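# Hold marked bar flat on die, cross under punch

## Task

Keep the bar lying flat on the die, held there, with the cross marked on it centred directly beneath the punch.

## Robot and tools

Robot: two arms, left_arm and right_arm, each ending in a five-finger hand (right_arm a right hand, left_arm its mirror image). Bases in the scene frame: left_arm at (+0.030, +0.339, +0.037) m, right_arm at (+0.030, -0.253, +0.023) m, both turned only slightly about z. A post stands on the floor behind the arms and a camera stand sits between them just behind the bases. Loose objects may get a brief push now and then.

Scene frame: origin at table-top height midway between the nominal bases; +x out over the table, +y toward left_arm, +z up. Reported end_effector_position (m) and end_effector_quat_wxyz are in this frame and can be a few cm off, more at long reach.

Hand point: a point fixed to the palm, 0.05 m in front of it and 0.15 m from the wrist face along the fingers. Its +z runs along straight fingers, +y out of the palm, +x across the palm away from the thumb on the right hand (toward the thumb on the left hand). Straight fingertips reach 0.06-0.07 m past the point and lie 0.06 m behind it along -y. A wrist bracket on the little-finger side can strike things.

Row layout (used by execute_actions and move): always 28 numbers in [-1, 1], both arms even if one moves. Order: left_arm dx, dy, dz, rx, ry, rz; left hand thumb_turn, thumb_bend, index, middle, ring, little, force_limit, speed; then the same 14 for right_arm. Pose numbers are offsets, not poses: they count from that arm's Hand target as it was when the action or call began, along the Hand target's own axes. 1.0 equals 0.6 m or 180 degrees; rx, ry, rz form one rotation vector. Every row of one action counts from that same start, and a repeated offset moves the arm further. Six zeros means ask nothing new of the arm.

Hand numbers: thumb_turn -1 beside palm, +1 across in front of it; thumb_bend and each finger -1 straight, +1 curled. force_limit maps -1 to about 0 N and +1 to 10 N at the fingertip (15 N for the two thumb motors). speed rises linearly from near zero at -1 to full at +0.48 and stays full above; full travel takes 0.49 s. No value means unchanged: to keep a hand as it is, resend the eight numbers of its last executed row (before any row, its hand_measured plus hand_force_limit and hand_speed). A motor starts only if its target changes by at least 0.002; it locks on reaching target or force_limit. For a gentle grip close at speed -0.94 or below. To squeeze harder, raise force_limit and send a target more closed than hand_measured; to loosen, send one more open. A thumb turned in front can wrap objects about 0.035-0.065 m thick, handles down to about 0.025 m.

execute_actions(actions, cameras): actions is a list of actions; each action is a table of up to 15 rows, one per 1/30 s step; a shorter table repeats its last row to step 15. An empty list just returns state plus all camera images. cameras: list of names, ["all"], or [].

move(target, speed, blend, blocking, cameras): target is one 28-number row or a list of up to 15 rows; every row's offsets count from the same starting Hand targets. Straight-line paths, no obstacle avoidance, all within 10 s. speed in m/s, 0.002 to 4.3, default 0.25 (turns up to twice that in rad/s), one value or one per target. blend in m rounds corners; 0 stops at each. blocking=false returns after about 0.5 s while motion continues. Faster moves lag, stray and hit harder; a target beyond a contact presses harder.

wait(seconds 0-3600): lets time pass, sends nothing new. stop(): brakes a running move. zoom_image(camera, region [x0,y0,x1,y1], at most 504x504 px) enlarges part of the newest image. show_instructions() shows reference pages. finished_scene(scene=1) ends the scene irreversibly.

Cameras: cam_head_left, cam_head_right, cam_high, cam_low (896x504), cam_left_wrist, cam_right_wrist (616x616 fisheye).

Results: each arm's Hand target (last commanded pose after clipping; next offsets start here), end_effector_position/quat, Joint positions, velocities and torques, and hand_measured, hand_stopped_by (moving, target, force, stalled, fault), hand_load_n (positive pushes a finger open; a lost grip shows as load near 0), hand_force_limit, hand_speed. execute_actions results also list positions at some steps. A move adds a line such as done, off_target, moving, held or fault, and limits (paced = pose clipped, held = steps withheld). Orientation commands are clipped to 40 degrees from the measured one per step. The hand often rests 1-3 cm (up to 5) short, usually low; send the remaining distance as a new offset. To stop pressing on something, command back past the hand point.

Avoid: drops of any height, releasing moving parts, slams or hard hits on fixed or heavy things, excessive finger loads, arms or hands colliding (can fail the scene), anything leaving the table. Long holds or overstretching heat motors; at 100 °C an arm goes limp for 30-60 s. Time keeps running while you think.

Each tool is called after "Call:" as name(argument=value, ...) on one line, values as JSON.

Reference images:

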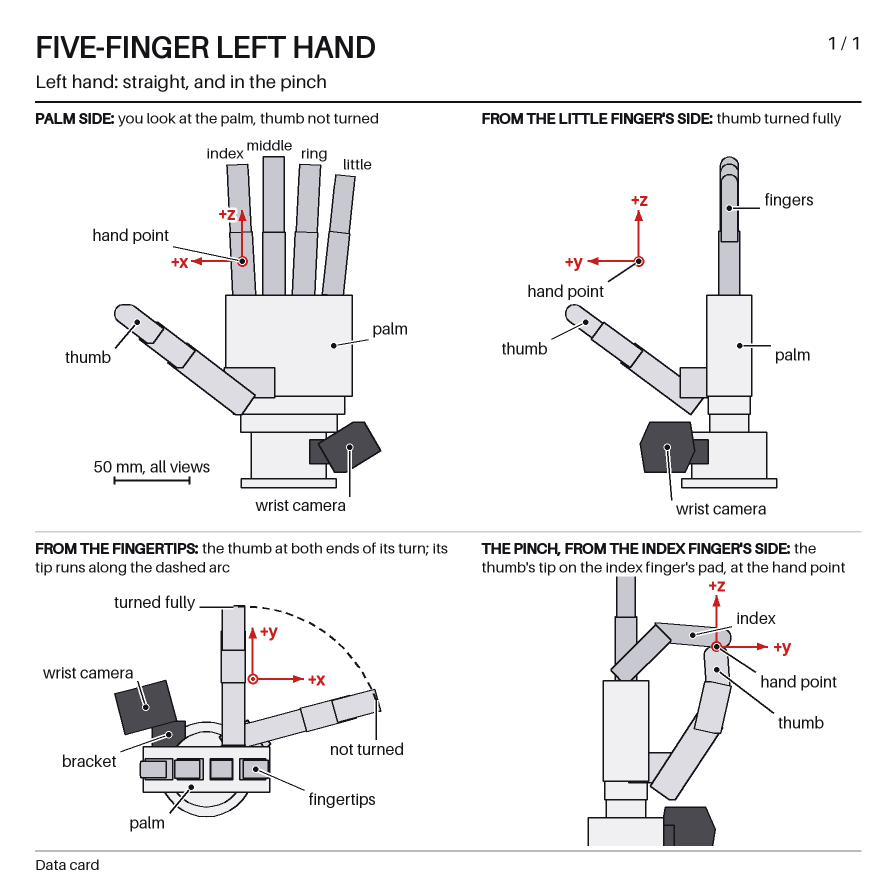

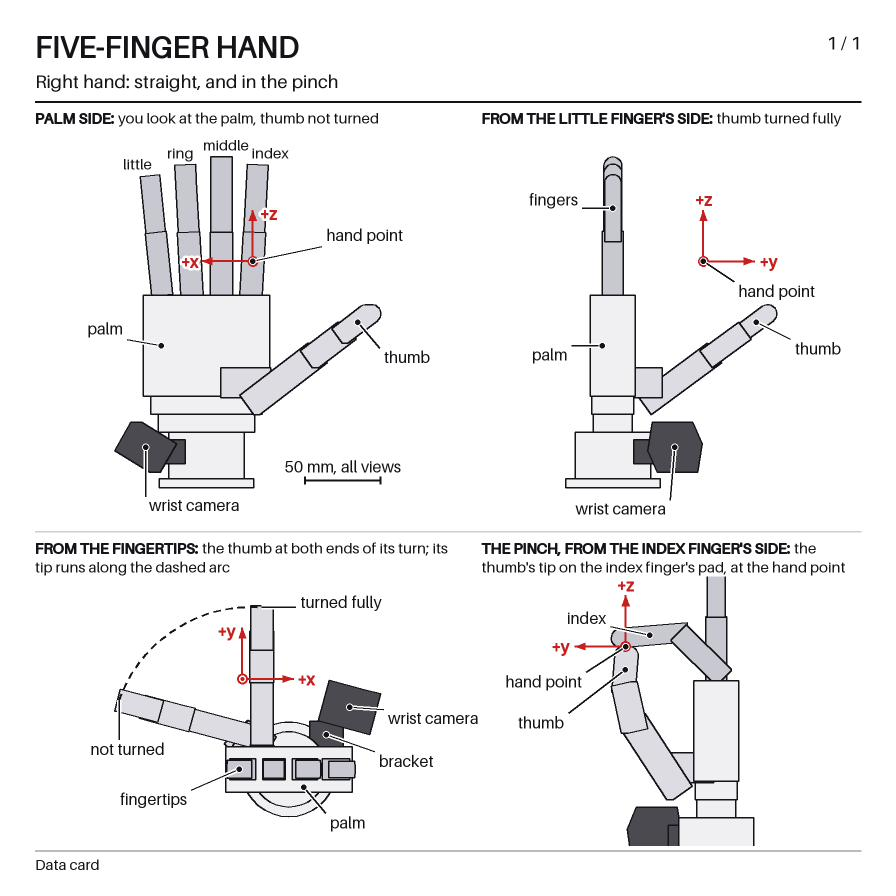

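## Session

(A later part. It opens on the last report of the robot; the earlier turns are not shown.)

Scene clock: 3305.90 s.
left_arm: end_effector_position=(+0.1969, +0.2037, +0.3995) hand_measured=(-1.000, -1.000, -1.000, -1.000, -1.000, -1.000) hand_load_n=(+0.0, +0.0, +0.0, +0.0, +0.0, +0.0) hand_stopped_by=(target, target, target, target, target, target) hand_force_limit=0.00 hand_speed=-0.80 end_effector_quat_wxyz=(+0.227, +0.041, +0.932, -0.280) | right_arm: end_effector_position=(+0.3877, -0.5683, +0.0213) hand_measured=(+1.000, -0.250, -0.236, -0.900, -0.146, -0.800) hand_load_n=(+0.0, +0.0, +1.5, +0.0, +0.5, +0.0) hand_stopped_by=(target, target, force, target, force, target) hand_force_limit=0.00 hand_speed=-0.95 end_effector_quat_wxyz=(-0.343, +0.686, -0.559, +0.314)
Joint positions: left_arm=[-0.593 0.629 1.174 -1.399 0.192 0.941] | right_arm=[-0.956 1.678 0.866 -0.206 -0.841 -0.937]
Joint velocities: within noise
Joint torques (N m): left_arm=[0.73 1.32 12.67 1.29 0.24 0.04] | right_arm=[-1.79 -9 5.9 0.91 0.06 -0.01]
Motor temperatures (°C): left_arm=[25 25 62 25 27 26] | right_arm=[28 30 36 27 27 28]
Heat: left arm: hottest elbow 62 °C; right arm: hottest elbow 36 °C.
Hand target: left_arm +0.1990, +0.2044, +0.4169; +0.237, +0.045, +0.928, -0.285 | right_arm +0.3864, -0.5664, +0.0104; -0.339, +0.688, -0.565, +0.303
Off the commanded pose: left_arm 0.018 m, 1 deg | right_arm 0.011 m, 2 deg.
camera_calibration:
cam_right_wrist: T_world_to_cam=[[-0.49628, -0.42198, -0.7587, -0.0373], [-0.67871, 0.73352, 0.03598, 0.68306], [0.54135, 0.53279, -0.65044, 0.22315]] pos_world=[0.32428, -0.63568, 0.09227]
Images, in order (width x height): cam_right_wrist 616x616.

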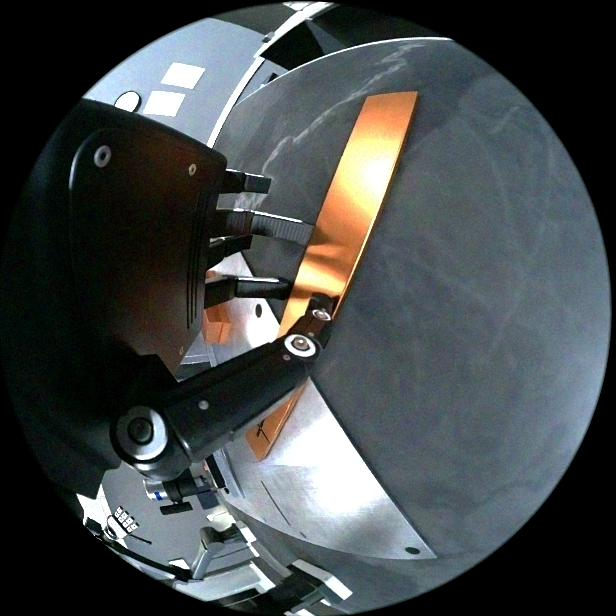

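Call:
execute_actions(actions=[[[0,0,0,0,0,0,-1,-1,-1,-1,-1,-1,0,-0.8,0.0003,-0.0111,-0.0075,0,0,0,1,-0.56,-0.3,-0.9,-0.3,-0.8,0.0,-0.5]]], cameras=["cam_head_right","cam_high","cam_low","cam_head_left"])

Call:
zoom_image(camera="cam_high", region=[270, 130, 560, 450])

Call:
zoom_image(camera="cam_head_right", region=[380, 60, 896, 400])

Scene clock: 3475.90 s.
left_arm: end_effector_position=(+0.1969, +0.2037, +0.3995) hand_measured=(-1.000, -1.000, -1.000, -1.000, -1.000, -1.000) hand_load_n=(+0.0, +0.0, +0.0, +0.0, +0.0, +0.0) hand_stopped_by=(target, target, target, target, target, target) hand_force_limit=0.00 hand_speed=-0.80 end_effector_quat_wxyz=(+0.227, +0.041, +0.932, -0.280) | right_arm: end_effector_position=(+0.3859, -0.5674, +0.0215) hand_measured=(+1.000, -0.560, -0.300, -0.900, -0.300, -0.800) hand_load_n=(+0.0, +0.0, +0.0, +0.0, +0.0, -0.5) hand_stopped_by=(target, target, target, target, target, target) hand_force_limit=0.00 hand_speed=-0.50 end_effector_quat_wxyz=(-0.342, +0.686, -0.562, +0.311)
Joint positions: left_arm=[-0.593 0.629 1.174 -1.399 0.192 0.941] | right_arm=[-0.957 1.675 0.866 -0.217 -0.837 -0.937]
Joint torques (N m): left_arm=[0.73 1.32 12.68 1.29 0.25 0.04] | right_arm=[-0.97 -9.35 6.46 0.34 -0.05 -0.02]
Motor temperatures (°C): left_arm=[25 25 62 25 27 26] | right_arm=[28 30 36 26 26 28]
Heat: left arm: hottest elbow 62 °C; right arm: hottest elbow 36 °C.
Hand target: left_arm +0.1990, +0.2044, +0.4169; +0.237, +0.045, +0.928, -0.285 | right_arm +0.3866, -0.5663, +0.0184; -0.340, +0.688, -0.565, +0.303
Off the commanded pose: left_arm 0.018 m, 1 deg | right_arm 0.003 m, 1 deg.
Step readings (end_effector_position of left_arm | right_arm):
0: (+0.1969, +0.2037, +0.3995) | (+0.3877, -0.5683, +0.0213)
1: (+0.1969, +0.2037, +0.3995) | (+0.3877, -0.5683, +0.0213)
2: (+0.1969, +0.2037, +0.3995) | (+0.3876, -0.5682, +0.0213)
4: (+0.1969, +0.2037, +0.3995) | (+0.3872, -0.5678, +0.0211)
8: (+0.1969, +0.2037, +0.3995) | (+0.3862, -0.5674, +0.0212)
15: (+0.1969, +0.2037, +0.3995) | (+0.3859, -0.5674, +0.0215)
Images, in order (width x height): cam_head_left 896x504, cam_head_right 896x504, cam_high 896x504, cam_low 896x504.

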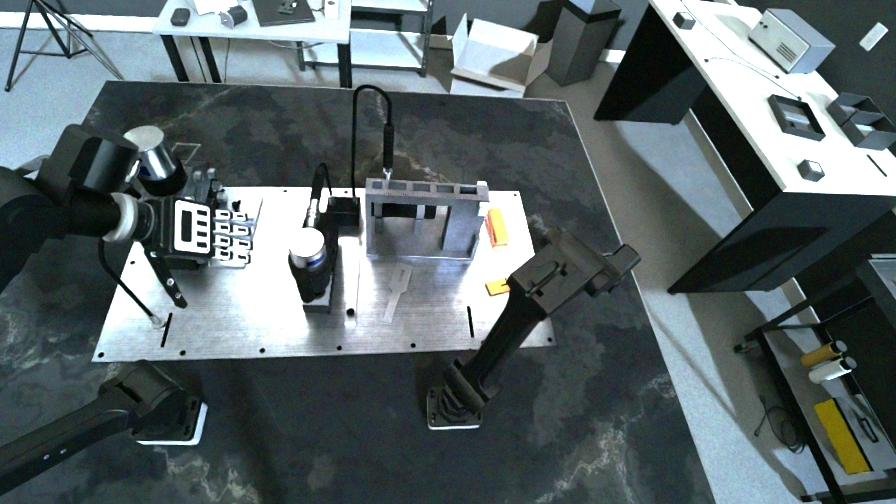

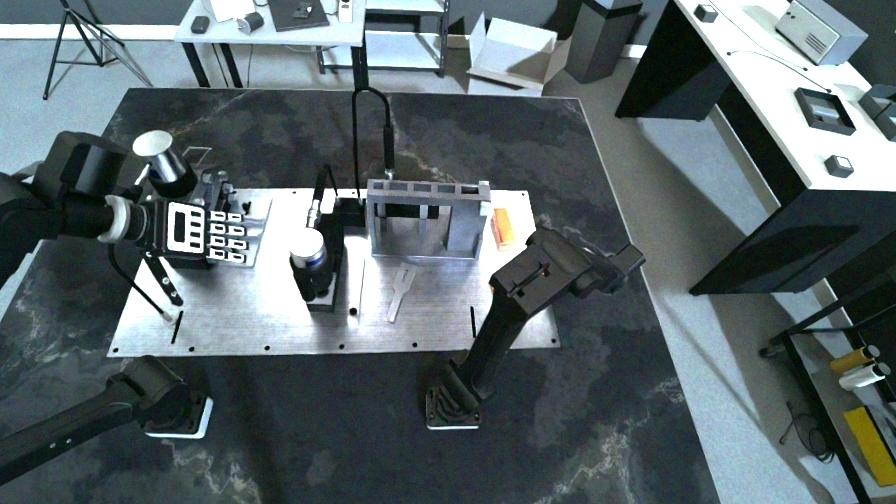

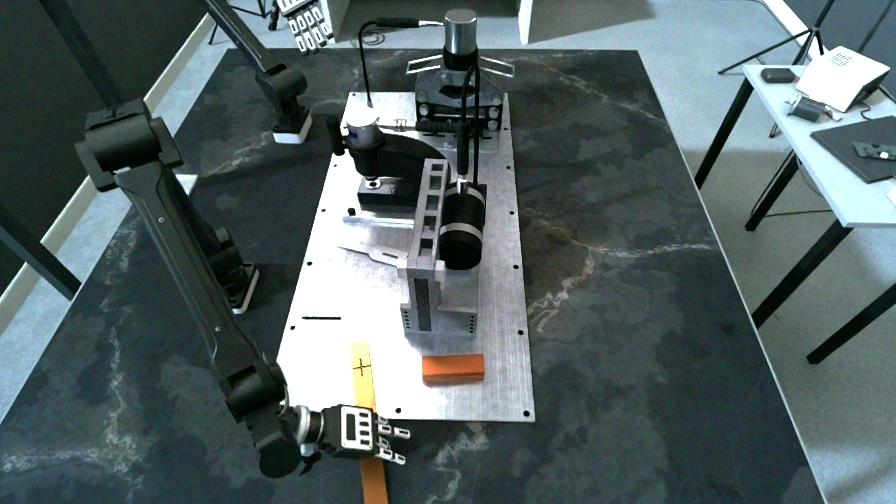

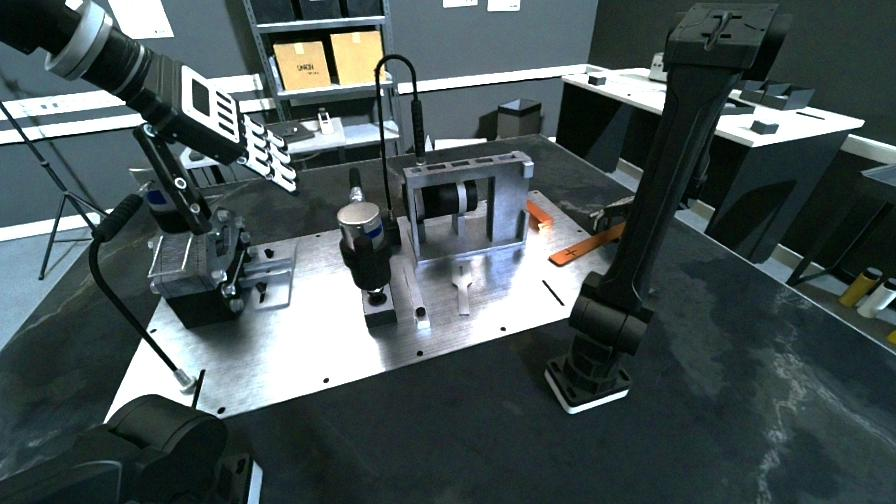

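Scaled by 1.575.

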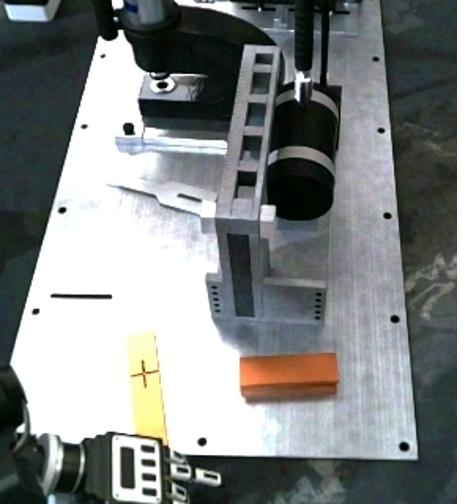

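Region (380, 60, 896, 400) is 516x340 pixels. A region can be at most 504 by 504 pixels.

Call:
zoom_image(camera="cam_low", region=[380, 130, 660, 330])

Call:
zoom_image(camera="cam_head_right", region=[280, 150, 580, 380])

Scaled by 1.800.

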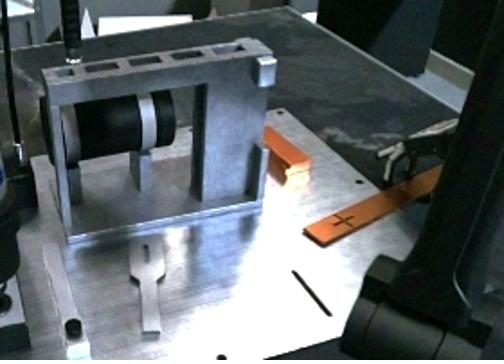

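Scaled by 1.680.

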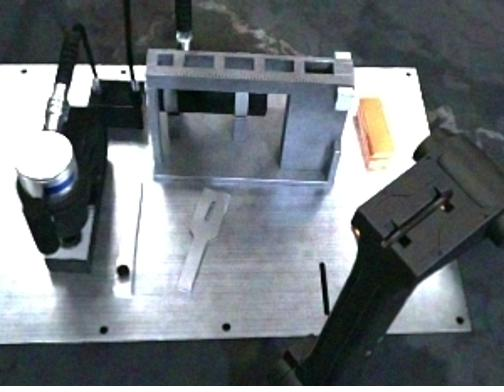

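Call:
move(target=[[0,0,0,0,0,0,-1,-1,-1,-1,-1,-1,0,-0.8,0.0072,-0.1755,-0.1268,0,0,0,1,-0.56,-0.3,-0.9,-0.3,-0.8,0.0,-0.5],[0,0,0,0,0,0,-1,-1,-1,-1,-1,-1,0,-0.8,0.283,-0.0945,-0.309,-0.271,0.157,0.3075,1,-0.56,-0.3,-0.9,-0.3,-0.8,0.0,-0.5]], speed=0.2, blend=[0.03,0], cameras=["cam_head_right","cam_right_wrist"])

Scene clock: 3568.77 s.
left_arm: end_effector_position=(+0.1969, +0.2037, +0.3995) hand_measured=(-1.000, -1.000, -1.000, -1.000, -1.000, -1.000) hand_load_n=(+0.0, +0.0, +0.0, +0.0, +0.0, +0.0) hand_stopped_by=(target, target, target, target, target, target) hand_force_limit=0.00 hand_speed=-0.80 end_effector_quat_wxyz=(+0.227, +0.041, +0.932, -0.280) | right_arm: end_effector_position=(+0.2991, -0.7344, +0.1707) hand_measured=(+1.000, -0.560, -0.300, -0.900, -0.300, -0.800) hand_load_n=(+0.0, +0.0, +0.0, +0.0, +0.5, +0.0) hand_stopped_by=(target, target, target, target, target, target) hand_force_limit=0.00 hand_speed=-0.50 end_effector_quat_wxyz=(-0.002, -0.354, +0.935, -0.005)
Joint positions: left_arm=[-0.593 0.629 1.174 -1.399 0.192 0.941] | right_arm=[-1.057 1.977 1.886 -1.47 0.006 -0.241]
Joint velocities: left_arm=[-0.044 -0.005 0.007 0.007 0.022 0.022] | right_arm=[within noise]
Joint torques (N m): left_arm=[0.73 1.32 12.67 1.29 0.24 0.04] | right_arm=[-1.96 -14.8 11.33 -0.09 0.16 0.12]
Motor temperatures (°C): left_arm=[25 25 62 25 27 26] | right_arm=[28 30 37 26 26 28]
Heat: left arm: hottest elbow 62 °C; right arm: hottest elbow 37 °C.
Hand target: left_arm +0.1990, +0.2044, +0.4169; +0.237, +0.045, +0.928, -0.285 | right_arm +0.3008, -0.7490, +0.1788; -0.002, -0.344, +0.939, -0.017
Off the commanded pose: left_arm 0.018 m, 1 deg | right_arm 0.017 m, 2 deg.
move: off_target (right_arm)
cam_right_wrist: T_world_to_cam=[[-0.8516, 0.52386, 0.0186, 0.63025], [0.4679, 0.74367, 0.47752, 0.32861], [0.23632, 0.41536, -0.87842, 0.50066]] pos_world=[0.26465, -0.7825, 0.27115]

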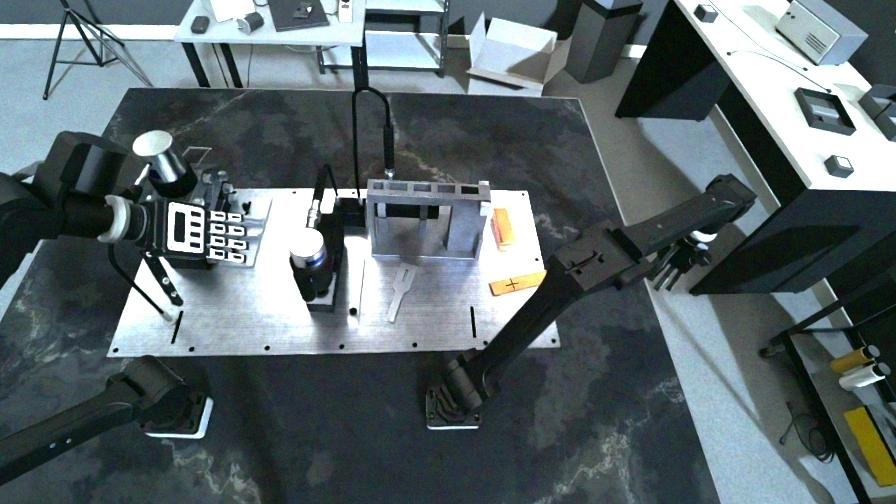

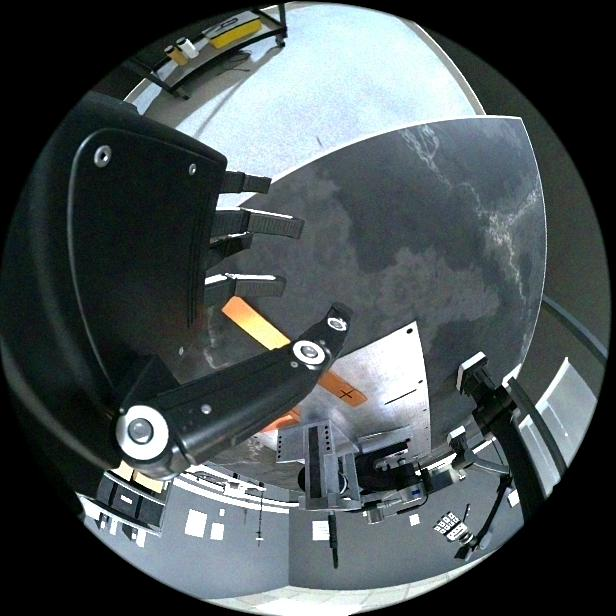

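Call:
move(target=[[0,0,0,0,0,0,-1,-1,-1,-1,-1,-1,0,-0.8,0.079,-0.064,0,0,0,0.367,1,-0.56,-0.3,-0.9,-0.3,-0.8,0.0,-0.5],[0,0,0,0,0,0,-1,-1,-1,-1,-1,-1,0,-0.8,0.168,-0.14,0,0,0,0.728,1,-0.56,-0.3,-0.9,-0.3,-0.8,0.0,-0.5]], speed=0.3, blend=[0.03,0], cameras=["cam_head_right","cam_right_wrist","cam_high"])

Scene clock: 3597.73 s.
left_arm: end_effector_position=(+0.1969, +0.2037, +0.3995) hand_measured=(-1.000, -1.000, -1.000, -1.000, -1.000, -1.000) hand_load_n=(+0.0, +0.0, +0.0, +0.0, +0.0, +0.0) hand_stopped_by=(target, target, target, target, target, target) hand_force_limit=0.00 hand_speed=-0.80 end_effector_quat_wxyz=(+0.227, +0.041, +0.932, -0.280) | right_arm: end_effector_position=(+0.2813, -0.8757, +0.1712) hand_measured=(+1.000, -0.560, -0.300, -0.900, -0.300, -0.800) hand_load_n=(+0.0, +0.0, +0.0, +0.0, +0.5, +0.0) hand_stopped_by=(target, target, target, target, target, target) hand_force_limit=0.00 hand_speed=-0.50 end_effector_quat_wxyz=(+0.004, +0.706, +0.708, -0.002)
Joint positions: left_arm=[-0.593 0.629 1.174 -1.399 0.192 0.941] | right_arm=[-1.228 1.992 1.908 -1.477 0.001 1.881]
Joint torques (N m): left_arm=[0.73 1.32 12.67 1.29 0.25 0.04] | right_arm=[-2.14 -17.32 7.06 0.49 0.05 0.15]
Motor temperatures (°C): left_arm=[25 25 62 25 27 26] | right_arm=[28 32 39 26 26 28]
Heat: left arm: hottest elbow 62 °C; right arm: hottest elbow 39 °C.
Hand target: left_arm +0.1990, +0.2044, +0.4169; +0.237, +0.045, +0.928, -0.285 | right_arm +0.2783, -0.8783, +0.1832; +0.015, +0.712, +0.702, -0.009
Off the commanded pose: left_arm 0.018 m, 1 deg | right_arm 0.013 m, 2 deg.
move: off_target (right_arm)
cam_right_wrist: T_world_to_cam=[[0.95581, 0.29304, 0.02361, -0.02231], [0.24369, -0.83462, 0.49399, -0.88008], [0.16446, -0.46641, -0.86914, -0.18955]] pos_world=[0.26696, -0.81639, 0.27053]
Images, in order (width x height): cam_head_right 896x504, cam_high 896x504, cam_right_wrist 616x616.

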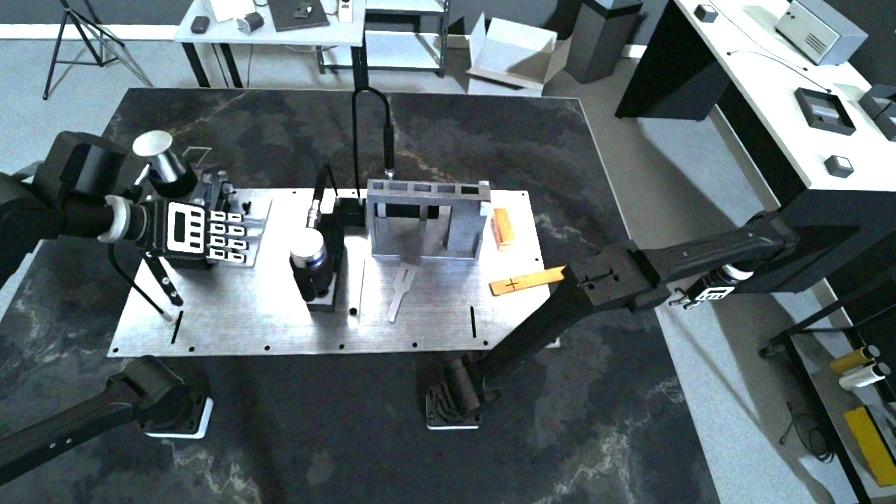

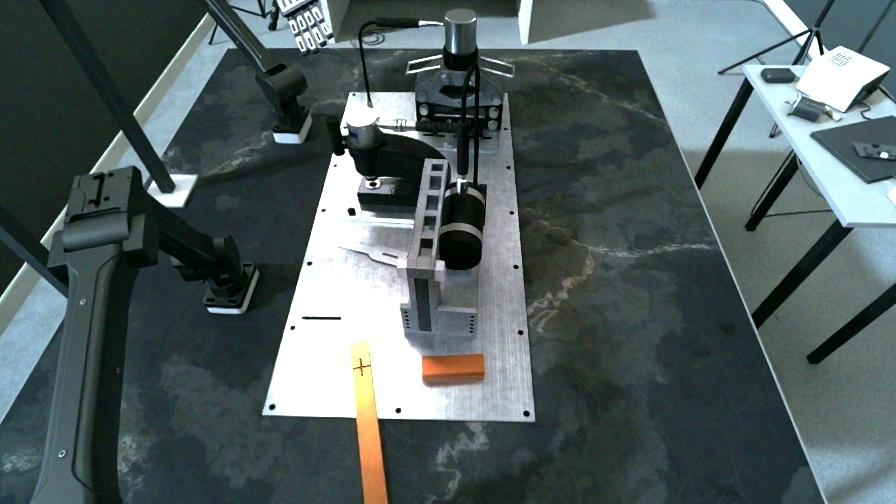

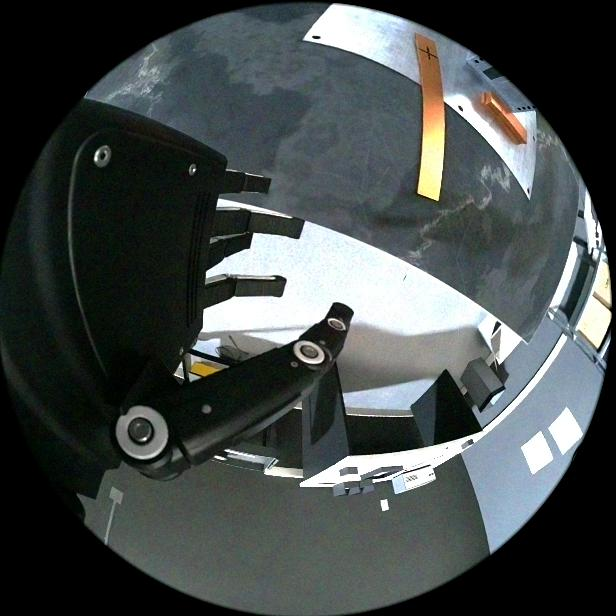

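Call:
move(target=[[0,0,0,0,0,0,-1,-1,-1,-1,-1,-1,0,-0.8,0.15,0.04,0.006,0,0,-0.364,1,-0.56,-0.3,-0.9,-0.3,-0.8,0.0,-0.5],[0,0,0,0,0,0,-1,-1,-1,-1,-1,-1,0,-0.8,0.298,0.0825,0.012,0,0,-0.728,1,-0.56,-0.3,-0.9,-0.3,-0.8,0.0,-0.5]], speed=0.3, blend=[0.03,0])

Scene clock: 3650.43 s.
left_arm: end_effector_position=(+0.1969, +0.2037, +0.3995) hand_measured=(-1.000, -1.000, -1.000, -1.000, -1.000, -1.000) hand_load_n=(+0.0, +0.0, +0.0, +0.0, +0.0, +0.0) hand_stopped_by=(target, target, target, target, target, target) hand_force_limit=0.00 hand_speed=-0.80 end_effector_quat_wxyz=(+0.227, +0.041, +0.932, -0.280) | right_arm: end_effector_position=(+0.3285, -0.7016, +0.1584) hand_measured=(+1.000, -0.560, -0.300, -0.900, -0.300, -0.800) hand_load_n=(+0.0, +0.0, +0.0, +0.0, +0.0, +0.0) hand_stopped_by=(target, target, target, target, target, target) hand_force_limit=0.00 hand_speed=-0.50 end_effector_quat_wxyz=(-0.005, -0.336, +0.942, -0.002)
Joint positions: left_arm=[-0.593 0.629 1.174 -1.399 0.192 0.941] | right_arm=[-0.991 1.945 1.802 -1.427 0.011 -0.135]
Joint torques (N m): left_arm=[0.73 1.26 12.66 1.29 0.25 0.04] | right_arm=[-1.26 -17.67 6.87 0.44 0.09 -0.13]
Motor temperatures (°C): left_arm=[25 25 62 25 27 26] | right_arm=[28 33 38 26 26 28]
Heat: left arm: hottest elbow 62 °C; right arm: hottest elbow 38 °C.
Hand target: left_arm +0.1990, +0.2044, +0.4169; +0.237, +0.045, +0.928, -0.285 | right_arm +0.3304, -0.7005, +0.1702; -0.002, -0.344, +0.939, -0.018
Off the commanded pose: left_arm 0.018 m, 1 deg | right_arm 0.012 m, 2 deg.
move: off_target (right_arm)

Call:
move(target=[[0,0,0,0,0,0,-1,-1,-1,-1,-1,-1,0,-0.8,-0.2167,0.1077,0.0267,0.271,-0.157,-0.3075,1,-0.56,-0.3,-0.9,-0.3,-0.8,0.0,-0.5],[0,0,0,0,0,0,-1,-1,-1,-1,-1,-1,0,-0.8,-0.2193,0.1131,0.2015,0.271,-0.157,-0.3075,1,-0.56,-0.3,-0.9,-0.3,-0.8,0.0,-0.5]], speed=0.25, cameras=["cam_right_wrist"])

Scene clock: 3670.93 s.
left_arm: end_effector_position=(+0.1969, +0.2037, +0.3995) hand_measured=(-1.000, -1.000, -1.000, -1.000, -1.000, -1.000) hand_load_n=(-0.5, +0.0, +0.0, +0.0, +0.0, +0.0) hand_stopped_by=(target, target, target, target, target, target) hand_force_limit=0.00 hand_speed=-0.80 end_effector_quat_wxyz=(+0.227, +0.041, +0.932, -0.280) | right_arm: end_effector_position=(+0.3814, -0.5676, +0.0416) hand_measured=(+1.000, -0.560, -0.300, -0.900, -0.300, -0.800) hand_load_n=(+0.0, +0.0, +0.0, +0.0, +0.0, -0.5) hand_stopped_by=(target, target, target, target, target, target) hand_force_limit=0.00 hand_speed=-0.50 end_effector_quat_wxyz=(-0.341, +0.683, -0.575, +0.295)
Joint positions: left_arm=[-0.593 0.629 1.174 -1.399 0.192 0.941] | right_arm=[-0.961 1.636 0.9 -0.327 -0.824 -0.936]
Joint torques (N m): left_arm=[0.73 1.32 12.67 1.28 0.25 0.04] | right_arm=[-0.62 -10.64 6.26 1.59 -0.51 -0.07]
Motor temperatures (°C): left_arm=[25 25 62 25 27 26] | right_arm=[28 34 38 26 26 28]
Heat: left arm: hottest elbow 62 °C; right arm: hottest elbow 38 °C.
Hand target: left_arm +0.1990, +0.2044, +0.4169; +0.237, +0.045, +0.928, -0.285 | right_arm +0.3880, -0.5679, +0.0452; -0.339, +0.689, -0.565, +0.303
Off the commanded pose: left_arm 0.018 m, 1 deg | right_arm 0.007 m, 2 deg.
move: done
cam_right_wrist: T_world_to_cam=[[-0.53045, -0.39107, -0.75212, 0.0056], [-0.66577, 0.74141, 0.08405, 0.6752], [0.52476, 0.54532, -0.65364, 0.25286]] pos_world=[0.3198, -0.63631, 0.11274]

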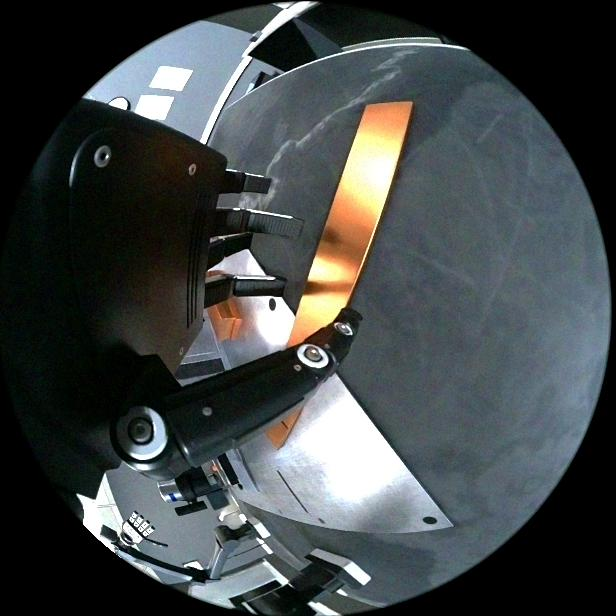

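Call:
move(target=[0,0,0,0,0,0,-1,-1,-1,-1,-1,-1,0,-0.8,-0.0035,0.0397,0.0265,0,0,0,1,-0.56,-0.3,-0.9,-0.3,-0.8,0.0,-0.5], speed=0.06)

Scene clock: 3685.77 s.
left_arm: end_effector_position=(+0.1969, +0.2037, +0.3995) hand_measured=(-1.000, -1.000, -1.000, -1.000, -1.000, -1.000) hand_load_n=(+0.0, +0.0, +0.0, +0.0, +0.0, +0.0) hand_stopped_by=(target, target, target, target, target, target) hand_force_limit=0.00 hand_speed=-0.80 end_effector_quat_wxyz=(+0.227, +0.041, +0.932, -0.280) | right_arm: end_effector_position=(+0.3839, -0.5706, +0.0229) hand_measured=(+1.000, -0.560, -0.300, -0.900, -0.300, -0.800) hand_load_n=(+0.0, +0.0, +0.0, +0.0, +0.0, +0.0) hand_stopped_by=(target, target, target, target, target, target) hand_force_limit=0.00 hand_speed=-0.50 end_effector_quat_wxyz=(-0.339, +0.684, -0.570, +0.305)
Joint positions: left_arm=[-0.593 0.629 1.174 -1.399 0.192 0.941] | right_arm=[-0.961 1.675 0.88 -0.245 -0.826 -0.936]
Joint torques (N m): left_arm=[0.73 1.32 12.67 1.29 0.25 0.04] | right_arm=[-1.14 -9.93 5.27 1.59 -0.47 -0.03]
Motor temperatures (°C): left_arm=[25 25 62 25 27 26] | right_arm=[28 33 38 26 27 28]
Heat: left arm: hottest elbow 62 °C; right arm: hottest elbow 38 °C.
Hand target: left_arm +0.1990, +0.2044, +0.4169; +0.237, +0.045, +0.928, -0.285 | right_arm +0.3867, -0.5670, +0.0164; -0.339, +0.688, -0.565, +0.303
Off the commanded pose: left_arm 0.018 m, 1 deg | right_arm 0.008 m, 1 deg.
move: done

Call:
execute_actions(actions=[[[0,0,0,0,0,0,-1,-1,-1,-1,-1,-1,0,-0.8,0.001,0.0038,0.0029,0,0,0,1,-0.56,-0.3,-0.9,-0.3,-0.8,0.0,-0.9]],[[0,0,0,0,0,0,-1,-1,-1,-1,-1,-1,0,-0.8,0.0,0.0,0.0,0,0,0,1,-0.25,0.3,-0.9,0.25,-0.8,0.0,-0.92]]])

Call:
wait(seconds=2, cameras=["cam_right_wrist"])

Scene clock: 3697.47 s.
left_arm: end_effector_position=(+0.1969, +0.2037, +0.3995) hand_measured=(-1.000, -1.000, -1.000, -1.000, -1.000, -1.000) hand_load_n=(+0.0, +0.0, +0.0, +0.0, +0.0, +0.0) hand_stopped_by=(target, target, target, target, target, target) hand_force_limit=0.00 hand_speed=-0.80 end_effector_quat_wxyz=(+0.227, +0.041, +0.932, -0.280) | right_arm: end_effector_position=(+0.3869, -0.5715, +0.0237) hand_measured=(+1.000, -0.250, -0.108, -0.900, -0.078, -0.800) hand_load_n=(+0.0, +0.0, +1.0, -0.5, +1.0, +0.0) hand_stopped_by=(target, target, force, target, force, target) hand_force_limit=0.00 hand_speed=-0.92 end_effector_quat_wxyz=(-0.340, +0.685, -0.565, +0.310)
Joint positions: left_arm=[-0.593 0.629 1.174 -1.399 0.192 0.941] | right_arm=[-0.959 1.677 0.88 -0.23 -0.833 -0.936]
Joint torques (N m): left_arm=[0.73 1.32 12.67 1.29 0.25 0.04] | right_arm=[-0.38 -9.88 5.67 1.32 -0.21 -0.07]
Motor temperatures (°C): left_arm=[25 25 62 25 27 26] | right_arm=[28 33 38 27 27 28]
Heat: left arm: hottest elbow 62 °C; right arm: hottest elbow 38 °C.
Hand target: left_arm +0.1990, +0.2044, +0.4169; +0.237, +0.045, +0.928, -0.285 | right_arm +0.3870, -0.5676, +0.0136; -0.339, +0.689, -0.565, +0.303
Off the commanded pose: left_arm 0.018 m, 1 deg | right_arm 0.011 m, 1 deg.
Step readings (end_effector_position of left_arm | right_arm):
0: (+0.1969, +0.2037, +0.3995) | (+0.3840, -0.5707, +0.0230)
1: (+0.1969, +0.2037, +0.3995) | (+0.3840, -0.5707, +0.0230)
2: (+0.1969, +0.2037, +0.3995) | (+0.3841, -0.5709, +0.0230)
4: (+0.1969, +0.2037, +0.3995) | (+0.3843, -0.5713, +0.0229)
8: (+0.1969, +0.2037, +0.3995) | (+0.3845, -0.5715, +0.0230)
15: (+0.1969, +0.2037, +0.3995) | (+0.3845, -0.5715, +0.0230)
16: (+0.1969, +0.2037, +0.3995) | (+0.3845, -0.5715, +0.0230)
17: (+0.1969, +0.2037, +0.3995) | (+0.3845, -0.5715, +0.0230)
19: (+0.1969, +0.2037, +0.3995) | (+0.3845, -0.5715, +0.0230)
23: (+0.1969, +0.2037, +0.3995) | (+0.3848, -0.5718, +0.0232)
30: (+0.1969, +0.2037, +0.3995) | (+0.3853, -0.5720, +0.0234)

Scene clock: 3699.47 s.
left_arm: end_effector_position=(+0.1969, +0.2037, +0.3995) hand_measured=(-1.000, -1.000, -1.000, -1.000, -1.000, -1.000) hand_load_n=(+0.0, +0.0, +0.0, +0.0, +0.0, +0.0) hand_stopped_by=(target, target, target, target, target, target) hand_force_limit=0.00 hand_speed=-0.80 end_effector_quat_wxyz=(+0.227, +0.041, +0.932, -0.280) | right_arm: end_effector_position=(+0.3869, -0.5715, +0.0237) hand_measured=(+1.000, -0.250, -0.108, -0.900, -0.078, -0.800) hand_load_n=(+0.0, +0.0, +1.0, -0.5, +1.0, +0.0) hand_stopped_by=(target, target, force, target, force, target) hand_force_limit=0.00 hand_speed=-0.92 end_effector_quat_wxyz=(-0.340, +0.685, -0.565, +0.310)
Joint positions: left_arm=[-0.593 0.629 1.174 -1.399 0.192 0.941] | right_arm=[-0.959 1.677 0.88 -0.23 -0.833 -0.936]
Joint torques (N m): left_arm=[0.73 1.26 12.67 1.29 0.25 0.04] | right_arm=[-0.5 -9.05 5.34 1.02 -0.23 -0.03]
Motor temperatures (°C): left_arm=[25 25 62 25 27 26] | right_arm=[28 33 37 27 27 28]
Heat: left arm: hottest elbow 62 °C; right arm: hottest elbow 37 °C.
Hand target: left_arm +0.1990, +0.2044, +0.4169; +0.237, +0.045, +0.928, -0.285 | right_arm +0.3870, -0.5676, +0.0136; -0.339, +0.689, -0.565, +0.303
Off the commanded pose: left_arm 0.018 m, 1 deg | right_arm 0.011 m, 1 deg.
wait: 2.00 s; at rest by 0.17 s
cam_right_wrist: T_world_to_cam=[[-0.50801, -0.41372, -0.75549, -0.02792], [-0.67259, 0.73847, 0.04786, 0.68502], [0.5381, 0.53245, -0.65341, 0.22795]] pos_world=[0.32389, -0.63879, 0.09506]

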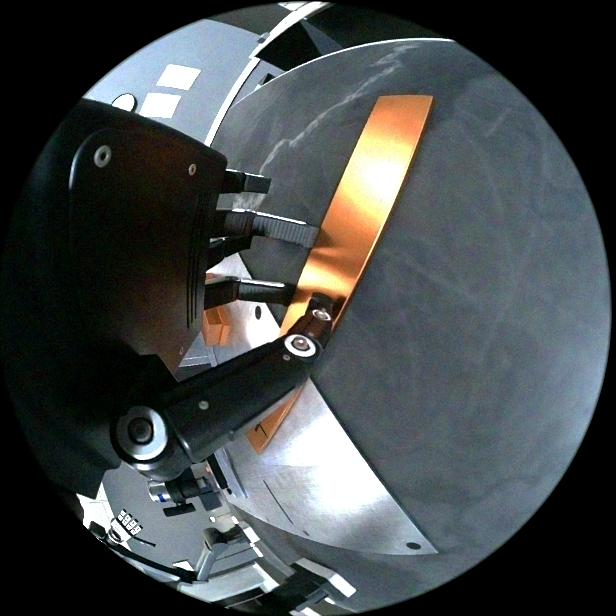

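Call:
execute_actions(actions=[[[0,0,0,0,0,0,-1,-1,-1,-1,-1,-1,0,-0.8,0.001,-0.004,-0.003,0,0,0,1,-0.6,-0.3,-0.9,-0.3,-0.8,0.0,-0.3]],[[0,0,0,0,0,0,-1,-1,-1,-1,-1,-1,0,-0.8,-0.003,0.0225,0.007,-0.01,0,0,1,-0.6,-0.3,-0.9,-0.3,-0.8,0.0,-0.3]]])

Scene clock: 3711.33 s.
left_arm: end_effector_position=(+0.1969, +0.2037, +0.3995) hand_measured=(-1.000, -1.000, -1.000, -1.000, -1.000, -1.000) hand_load_n=(+0.0, +0.0, -0.5, +0.0, +0.0, +0.0) hand_stopped_by=(target, target, target, target, target, target) hand_force_limit=0.00 hand_speed=-0.80 end_effector_quat_wxyz=(+0.227, +0.041, +0.932, -0.280) | right_arm: end_effector_position=(+0.3857, -0.5732, +0.0220) hand_measured=(+1.000, -0.600, -0.300, -0.900, -0.300, -0.800) hand_load_n=(+0.0, +0.0, +0.0, +0.0, +0.0, +0.0) hand_stopped_by=(target, target, target, target, target, target) hand_force_limit=0.00 hand_speed=-0.30 end_effector_quat_wxyz=(-0.334, +0.686, -0.568, +0.309)
Joint positions: left_arm=[-0.593 0.629 1.174 -1.399 0.192 0.941] | right_arm=[-0.959 1.678 0.88 -0.23 -0.819 -0.936]
Joint torques (N m): left_arm=[0.73 1.32 12.68 1.29 0.24 0.04] | right_arm=[-0.79 -9.35 5.33 1.03 0.31 -0.2]
Motor temperatures (°C): left_arm=[25 25 62 25 27 26] | right_arm=[28 33 37 27 26 28]
Heat: left arm: hottest elbow 62 °C; right arm: hottest elbow 37 °C.
Hand target: left_arm +0.1990, +0.2044, +0.4169; +0.237, +0.045, +0.928, -0.285 | right_arm +0.3823, -0.5677, +0.0033; -0.329, +0.694, -0.569, +0.294
Off the commanded pose: left_arm 0.018 m, 1 deg | right_arm 0.020 m, 2 deg.
Step readings (end_effector_position of left_arm | right_arm):
0: (+0.1969, +0.2037, +0.3995) | (+0.3869, -0.5715, +0.0237)
1: (+0.1969, +0.2037, +0.3995) | (+0.3869, -0.5715, +0.0237)
2: (+0.1969, +0.2037, +0.3995) | (+0.3869, -0.5715, +0.0237)
4: (+0.1969, +0.2037, +0.3995) | (+0.3867, -0.5719, +0.0234)
8: (+0.1969, +0.2037, +0.3995) | (+0.3865, -0.5721, +0.0232)
15: (+0.1969, +0.2037, +0.3995) | (+0.3865, -0.5720, +0.0230)
16: (+0.1969, +0.2037, +0.3995) | (+0.3864, -0.5721, +0.0229)
17: (+0.1969, +0.2037, +0.3995) | (+0.3860, -0.5726, +0.0225)
19: (+0.1969, +0.2037, +0.3995) | (+0.3856, -0.5732, +0.0220)
23: (+0.1969, +0.2037, +0.3995) | (+0.3857, -0.5732, +0.0220)
30: (+0.1969, +0.2037, +0.3995) | (+0.3857, -0.5732, +0.0220)

Call:
execute_actions(actions=[[[0,0,0,0,0,0,-1,-1,-1,-1,-1,-1,0,-0.8,0,0,0,0,0,0,1,-0.45,0.3,-0.9,0.25,-0.8,0.0,-0.9]]])

Call:
wait(seconds=3, cameras=["cam_right_wrist"])

Scene clock: 3719.00 s.
left_arm: end_effector_position=(+0.1969, +0.2037, +0.3995) hand_measured=(-1.000, -1.000, -1.000, -1.000, -1.000, -1.000) hand_load_n=(+0.0, +0.0, +0.0, +0.0, +0.0, +0.0) hand_stopped_by=(target, target, target, target, target, target) hand_force_limit=0.00 hand_speed=-0.80 end_effector_quat_wxyz=(+0.227, +0.041, +0.932, -0.280) | right_arm: end_effector_position=(+0.3874, -0.5714, +0.0219) hand_measured=(+1.000, -0.462, -0.096, -0.900, -0.078, -0.800) hand_load_n=(+0.0, +7.5, +5.0, +0.0, +6.5, +0.0) hand_stopped_by=(target, force, force, target, force, target) hand_force_limit=0.00 hand_speed=-0.90 end_effector_quat_wxyz=(-0.335, +0.688, -0.565, +0.309)
Joint positions: left_arm=[-0.593 0.629 1.174 -1.399 0.192 0.941] | right_arm=[-0.953 1.678 0.88 -0.23 -0.819 -0.939]
Joint torques (N m): left_arm=[0.73 1.32 12.67 1.29 0.25 0.04] | right_arm=[-0.38 -8.94 5.42 0.84 0.28 -0.25]
Motor temperatures (°C): left_arm=[25 25 62 25 27 26] | right_arm=[28 33 37 26 26 28]
Heat: left arm: hottest elbow 62 °C; right arm: hottest elbow 37 °C.
Hand target: left_arm +0.1990, +0.2044, +0.4169; +0.237, +0.045, +0.928, -0.285 | right_arm +0.3823, -0.5677, +0.0033; -0.329, +0.694, -0.569, +0.294
Off the commanded pose: left_arm 0.018 m, 1 deg | right_arm 0.020 m, 2 deg.
Step readings (end_effector_position of left_arm | right_arm):
0: (+0.1969, +0.2037, +0.3995) | (+0.3857, -0.5732, +0.0220)
1: (+0.1969, +0.2037, +0.3995) | (+0.3857, -0.5732, +0.0220)
2: (+0.1969, +0.2037, +0.3995) | (+0.3857, -0.5732, +0.0220)
4: (+0.1969, +0.2037, +0.3995) | (+0.3857, -0.5732, +0.0220)
8: (+0.1969, +0.2037, +0.3995) | (+0.3858, -0.5730, +0.0220)
15: (+0.1969, +0.2037, +0.3995) | (+0.3870, -0.5717, +0.0220)

Scene clock: 3722.00 s.
left_arm: end_effector_position=(+0.1969, +0.2037, +0.3995) hand_measured=(-1.000, -1.000, -1.000, -1.000, -1.000, -1.000) hand_load_n=(+0.0, -0.5, +0.0, -0.5, +0.0, +0.0) hand_stopped_by=(target, target, target, target, target, target) hand_force_limit=0.00 hand_speed=-0.80 end_effector_quat_wxyz=(+0.227, +0.041, +0.932, -0.280) | right_arm: end_effector_position=(+0.3874, -0.5714, +0.0219) hand_measured=(+1.000, -0.462, -0.096, -0.900, -0.078, -0.800) hand_load_n=(+0.0, +7.5, +5.0, +0.0, +6.5, +0.0) hand_stopped_by=(target, force, force, target, force, target) hand_force_limit=0.00 hand_speed=-0.90 end_effector_quat_wxyz=(-0.335, +0.688, -0.565, +0.309)
Joint positions: left_arm=[-0.593 0.629 1.174 -1.399 0.192 0.941] | right_arm=[-0.953 1.678 0.88 -0.23 -0.819 -0.939]
Joint torques (N m): left_arm=[0.73 1.26 12.67 1.29 0.24 0.04] | right_arm=[-0.32 -8.94 5.42 0.8 0.3 -0.25]
Motor temperatures (°C): left_arm=[25 25 62 25 27 26] | right_arm=[28 32 37 26 26 28]
Heat: left arm: hottest elbow 62 °C; right arm: hottest elbow 37 °C.
Hand target: left_arm +0.1990, +0.2044, +0.4169; +0.237, +0.045, +0.928, -0.285 | right_arm +0.3823, -0.5677, +0.0033; -0.329, +0.694, -0.569, +0.294
Off the commanded pose: left_arm 0.018 m, 1 deg | right_arm 0.020 m, 2 deg.
wait: 3.00 s; at rest by 0.17 s
cam_right_wrist: T_world_to_cam=[[-0.51542, -0.41984, -0.74705, -0.02988], [-0.67222, 0.73876, 0.04861, 0.68541], [0.53148, 0.52723, -0.66299, 0.22625]] pos_world=[0.3251, -0.63818, 0.09436]

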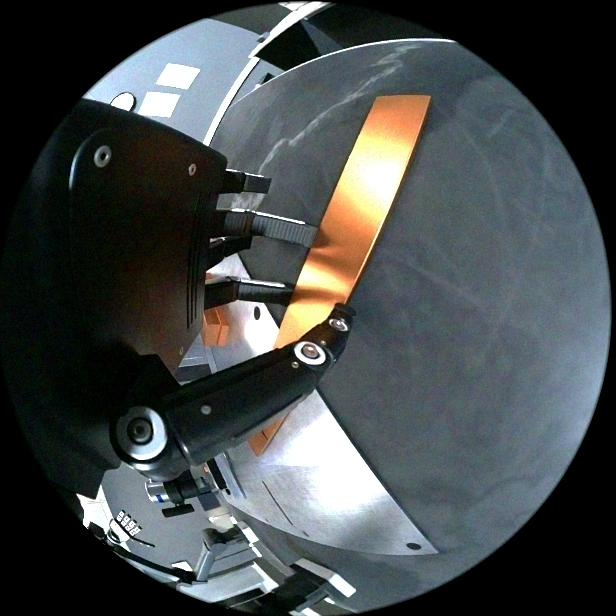

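Call:
execute_actions(actions=[[[0,0,0,0,0,0,-1,-1,-1,-1,-1,-1,0,-0.8,0,0,0,0,0,0,1,-0.4,0.32,-0.9,0.27,-0.8,0.3,-0.94]]])

Call:
move(target=[0,0,0,0,0,0,-1,-1,-1,-1,-1,-1,0,-0.8,0.2552,0.0493,-0.0743,0,0,0,1,-0.4,0.32,-0.9,0.27,-0.8,0.3,-0.94], speed=0.05, cameras=["cam_high"])

Scene clock: 3747.13 s.
left_arm: end_effector_position=(+0.1969, +0.2037, +0.3995) hand_measured=(-1.000, -1.000, -1.000, -1.000, -1.000, -1.000) hand_load_n=(-0.5, +0.0, +0.0, +0.0, +0.0, +0.0) hand_stopped_by=(target, target, target, target, target, target) hand_force_limit=0.00 hand_speed=-0.80 end_effector_quat_wxyz=(+0.227, +0.041, +0.932, -0.280) | right_arm: end_effector_position=(+0.3874, -0.5714, +0.0219) hand_measured=(+1.000, -0.456, -0.088, -0.900, -0.074, -0.800) hand_load_n=(+0.0, +9.0, +8.5, +0.0, +7.0, +0.0) hand_stopped_by=(target, force, force, target, force, target) hand_force_limit=0.30 hand_speed=-0.94 end_effector_quat_wxyz=(-0.335, +0.688, -0.565, +0.309)
Joint positions: left_arm=[-0.593 0.629 1.174 -1.399 0.192 0.941] | right_arm=[-0.953 1.678 0.88 -0.23 -0.819 -0.939]
Joint torques (N m): left_arm=[0.73 1.32 12.67 1.29 0.25 0.04] | right_arm=[-1.44 -8.53 5.44 1.2 0.25 -0.18]
Motor temperatures (°C): left_arm=[25 25 62 25 27 26] | right_arm=[28 32 37 26 26 28]
Heat: left arm: hottest elbow 62 °C; right arm: hottest elbow 37 °C.
Hand target: left_arm +0.1990, +0.2044, +0.4169; +0.237, +0.045, +0.928, -0.285 | right_arm +0.3823, -0.5677, +0.0033; -0.329, +0.694, -0.569, +0.294
Off the commanded pose: left_arm 0.018 m, 1 deg | right_arm 0.020 m, 2 deg.
Step readings (end_effector_position of left_arm | right_arm):
0: (+0.1969, +0.2037, +0.3995) | (+0.3874, -0.5714, +0.0219)
1: (+0.1969, +0.2037, +0.3995) | (+0.3874, -0.5714, +0.0219)
2: (+0.1969, +0.2037, +0.3995) | (+0.3874, -0.5714, +0.0219)
4: (+0.1969, +0.2037, +0.3995) | (+0.3874, -0.5714, +0.0219)
8: (+0.1969, +0.2037, +0.3995) | (+0.3874, -0.5714, +0.0219)
15: (+0.1969, +0.2037, +0.3995) | (+0.3874, -0.5714, +0.0219)

Scene clock: 3750.83 s.
left_arm: end_effector_position=(+0.1969, +0.2037, +0.3995) hand_measured=(-1.000, -1.000, -1.000, -1.000, -1.000, -1.000) hand_load_n=(+0.0, +0.0, +0.0, +0.0, +0.0, +0.0) hand_stopped_by=(target, target, target, target, target, target) hand_force_limit=0.00 hand_speed=-0.80 end_effector_quat_wxyz=(+0.227, +0.041, +0.932, -0.280) | right_arm: end_effector_position=(+0.3662, -0.7012, +0.0247) hand_measured=(+1.000, -0.456, -0.088, -0.900, -0.074, -0.800) hand_load_n=(+1.5, +4.5, +7.0, -0.5, +3.5, +0.0) hand_stopped_by=(target, force, force, target, force, target) hand_force_limit=0.30 hand_speed=-0.94 end_effector_quat_wxyz=(-0.345, +0.688, -0.570, +0.286)
Joint positions: left_arm=[-0.593 0.629 1.174 -1.399 0.192 0.941] | right_arm=[-1.119 1.927 1.298 -0.64 -0.894 -1.191]
Joint torques (N m): left_arm=[0.73 1.32 12.67 1.29 0.25 0.04] | right_arm=[-5.19 -11.4 9.28 0.72 0.11 -0.37]
Motor temperatures (°C): left_arm=[25 25 62 25 27 26] | right_arm=[28 32 37 26 26 28]
Heat: left arm: hottest elbow 62 °C; right arm: hottest elbow 37 °C.
Hand target: left_arm +0.1990, +0.2044, +0.4169; +0.237, +0.045, +0.928, -0.285 | right_arm +0.3570, -0.7276, +0.0122; -0.329, +0.694, -0.569, +0.294
Off the commanded pose: left_arm 0.018 m, 1 deg | right_arm 0.031 m, 2 deg.
move: off_target (right_arm)

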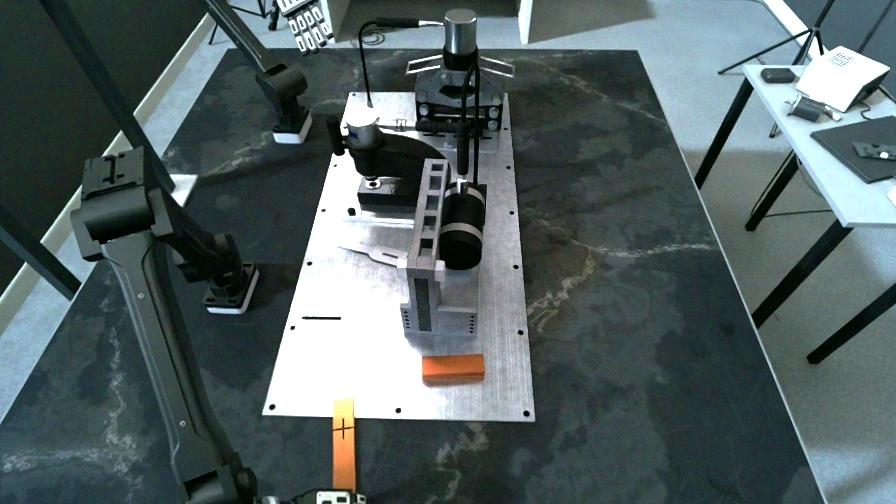

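Call:
execute_actions(actions=[[[0,0,0,0,0,0,-1,-1,-1,-1,-1,-1,0,-0.8,0,0,0,0,0,0,1,-0.38,0.34,-0.9,0.29,-0.8,0.4,-0.94]]])

Call:
move(target=[0,0,0,0,0,0,-1,-1,-1,-1,-1,-1,0,-0.8,0.0885,0.0228,-0.0137,0,0,0,1,-0.38,0.34,-0.9,0.29,-0.8,0.4,-0.94], speed=0.05, cameras=["cam_head_right","cam_right_wrist"])

Scene clock: 3767.47 s.
left_arm: end_effector_position=(+0.1969, +0.2037, +0.3995) hand_measured=(-1.000, -1.000, -1.000, -1.000, -1.000, -1.000) hand_load_n=(+0.0, +0.0, +0.0, +0.0, +0.0, +0.0) hand_stopped_by=(target, target, target, target, target, target) hand_force_limit=0.00 hand_speed=-0.80 end_effector_quat_wxyz=(+0.227, +0.041, +0.932, -0.280) | right_arm: end_effector_position=(+0.3675, -0.7044, +0.0244) hand_measured=(+1.000, -0.380, -0.088, -0.900, -0.064, -0.800) hand_load_n=(+0.0, +0.0, +3.0, +0.0, +0.5, +0.0) hand_stopped_by=(target, target, force, target, force, target) hand_force_limit=0.40 hand_speed=-0.94 end_effector_quat_wxyz=(-0.344, +0.692, -0.566, +0.289)
Joint positions: left_arm=[-0.593 0.629 1.174 -1.399 0.192 0.941] | right_arm=[-1.119 1.932 1.306 -0.64 -0.895 -1.202]
Joint torques (N m): left_arm=[0.73 1.32 12.67 1.29 0.25 0.04] | right_arm=[-4.25 -11.22 8.81 0.85 0.15 -0.35]
Motor temperatures (°C): left_arm=[25 25 62 25 27 26] | right_arm=[28 32 38 26 26 28]
Heat: left arm: hottest elbow 62 °C; right arm: hottest elbow 38 °C.
Hand target: left_arm +0.1990, +0.2044, +0.4169; +0.237, +0.045, +0.928, -0.285 | right_arm +0.3571, -0.7276, +0.0122; -0.329, +0.694, -0.569, +0.294
Off the commanded pose: left_arm 0.018 m, 1 deg | right_arm 0.028 m, 2 deg.
Step readings (end_effector_position of left_arm | right_arm):
0: (+0.1969, +0.2037, +0.3995) | (+0.3662, -0.7012, +0.0247)
1: (+0.1969, +0.2037, +0.3995) | (+0.3662, -0.7012, +0.0247)
2: (+0.1969, +0.2037, +0.3995) | (+0.3662, -0.7012, +0.0247)
4: (+0.1969, +0.2037, +0.3995) | (+0.3663, -0.7012, +0.0247)
8: (+0.1969, +0.2037, +0.3995) | (+0.3671, -0.7030, +0.0252)
15: (+0.1969, +0.2037, +0.3995) | (+0.3673, -0.7038, +0.0250)

Scene clock: 3769.10 s.
left_arm: end_effector_position=(+0.1969, +0.2037, +0.3995) hand_measured=(-1.000, -1.000, -1.000, -1.000, -1.000, -1.000) hand_load_n=(+0.0, +0.0, +0.0, +0.0, +0.0, +0.0) hand_stopped_by=(target, target, target, target, target, target) hand_force_limit=0.00 hand_speed=-0.80 end_effector_quat_wxyz=(+0.227, +0.041, +0.932, -0.280) | right_arm: end_effector_position=(+0.3696, -0.7538, +0.0251) hand_measured=(+1.000, -0.380, -0.088, -0.900, -0.064, -0.800) hand_load_n=(+0.0, +0.0, +3.5, +0.0, +0.0, +0.0) hand_stopped_by=(target, target, force, target, force, target) hand_force_limit=0.40 hand_speed=-0.94 end_effector_quat_wxyz=(-0.349, +0.690, -0.565, +0.287)
Joint positions: left_arm=[-0.593 0.629 1.174 -1.399 0.192 0.941] | right_arm=[-1.152 2.042 1.492 -0.764 -0.913 -1.253]
Joint torques (N m): left_arm=[0.73 1.32 12.67 1.31 0.24 0.04] | right_arm=[-4.48 -12.81 9.72 0.31 0.36 -0.39]
Motor temperatures (°C): left_arm=[25 25 62 25 27 26] | right_arm=[28 32 38 26 26 28]
Heat: left arm: hottest elbow 62 °C; right arm: hottest elbow 38 °C.
Hand target: left_arm +0.1990, +0.2044, +0.4169; +0.237, +0.045, +0.928, -0.285 | right_arm +0.3520, -0.7826, +0.0082; -0.329, +0.694, -0.569, +0.294
Off the commanded pose: left_arm 0.018 m, 1 deg | right_arm 0.038 m, 3 deg.
move: off_target (right_arm)
cam_right_wrist: T_world_to_cam=[[-0.51697, -0.40088, -0.75633, -0.09819], [-0.68918, 0.71898, 0.08999, 0.79835], [0.50771, 0.56777, -0.64797, 0.37292]] pos_world=[0.31011, -0.82509, 0.09554]

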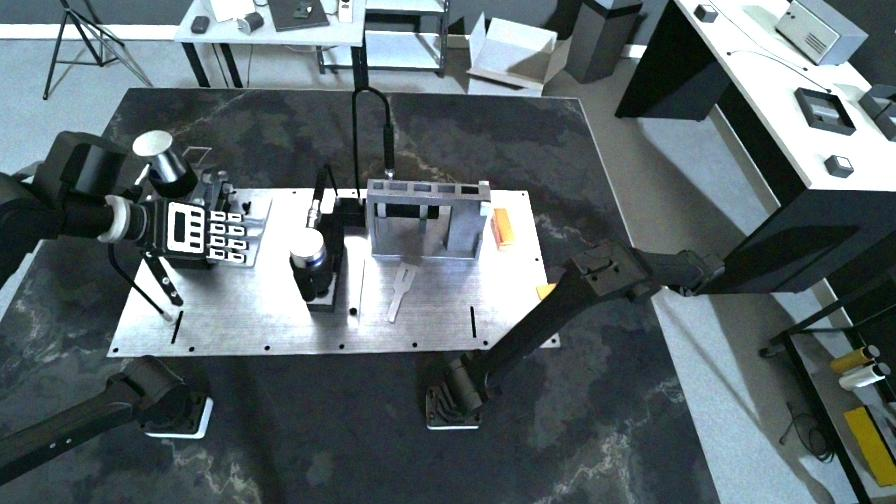

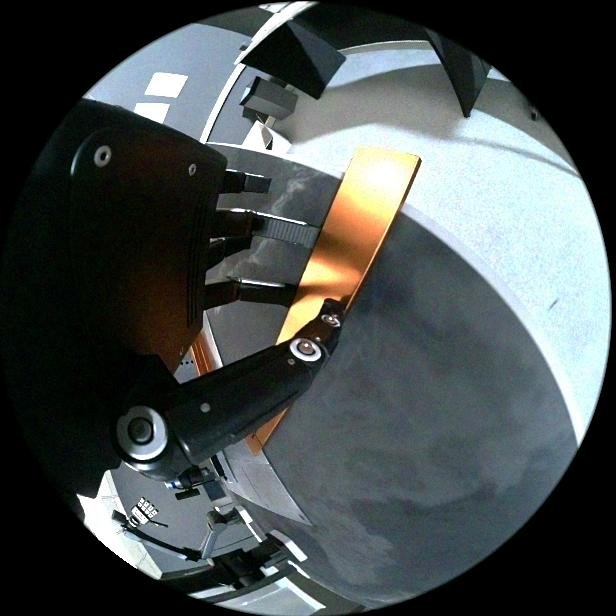

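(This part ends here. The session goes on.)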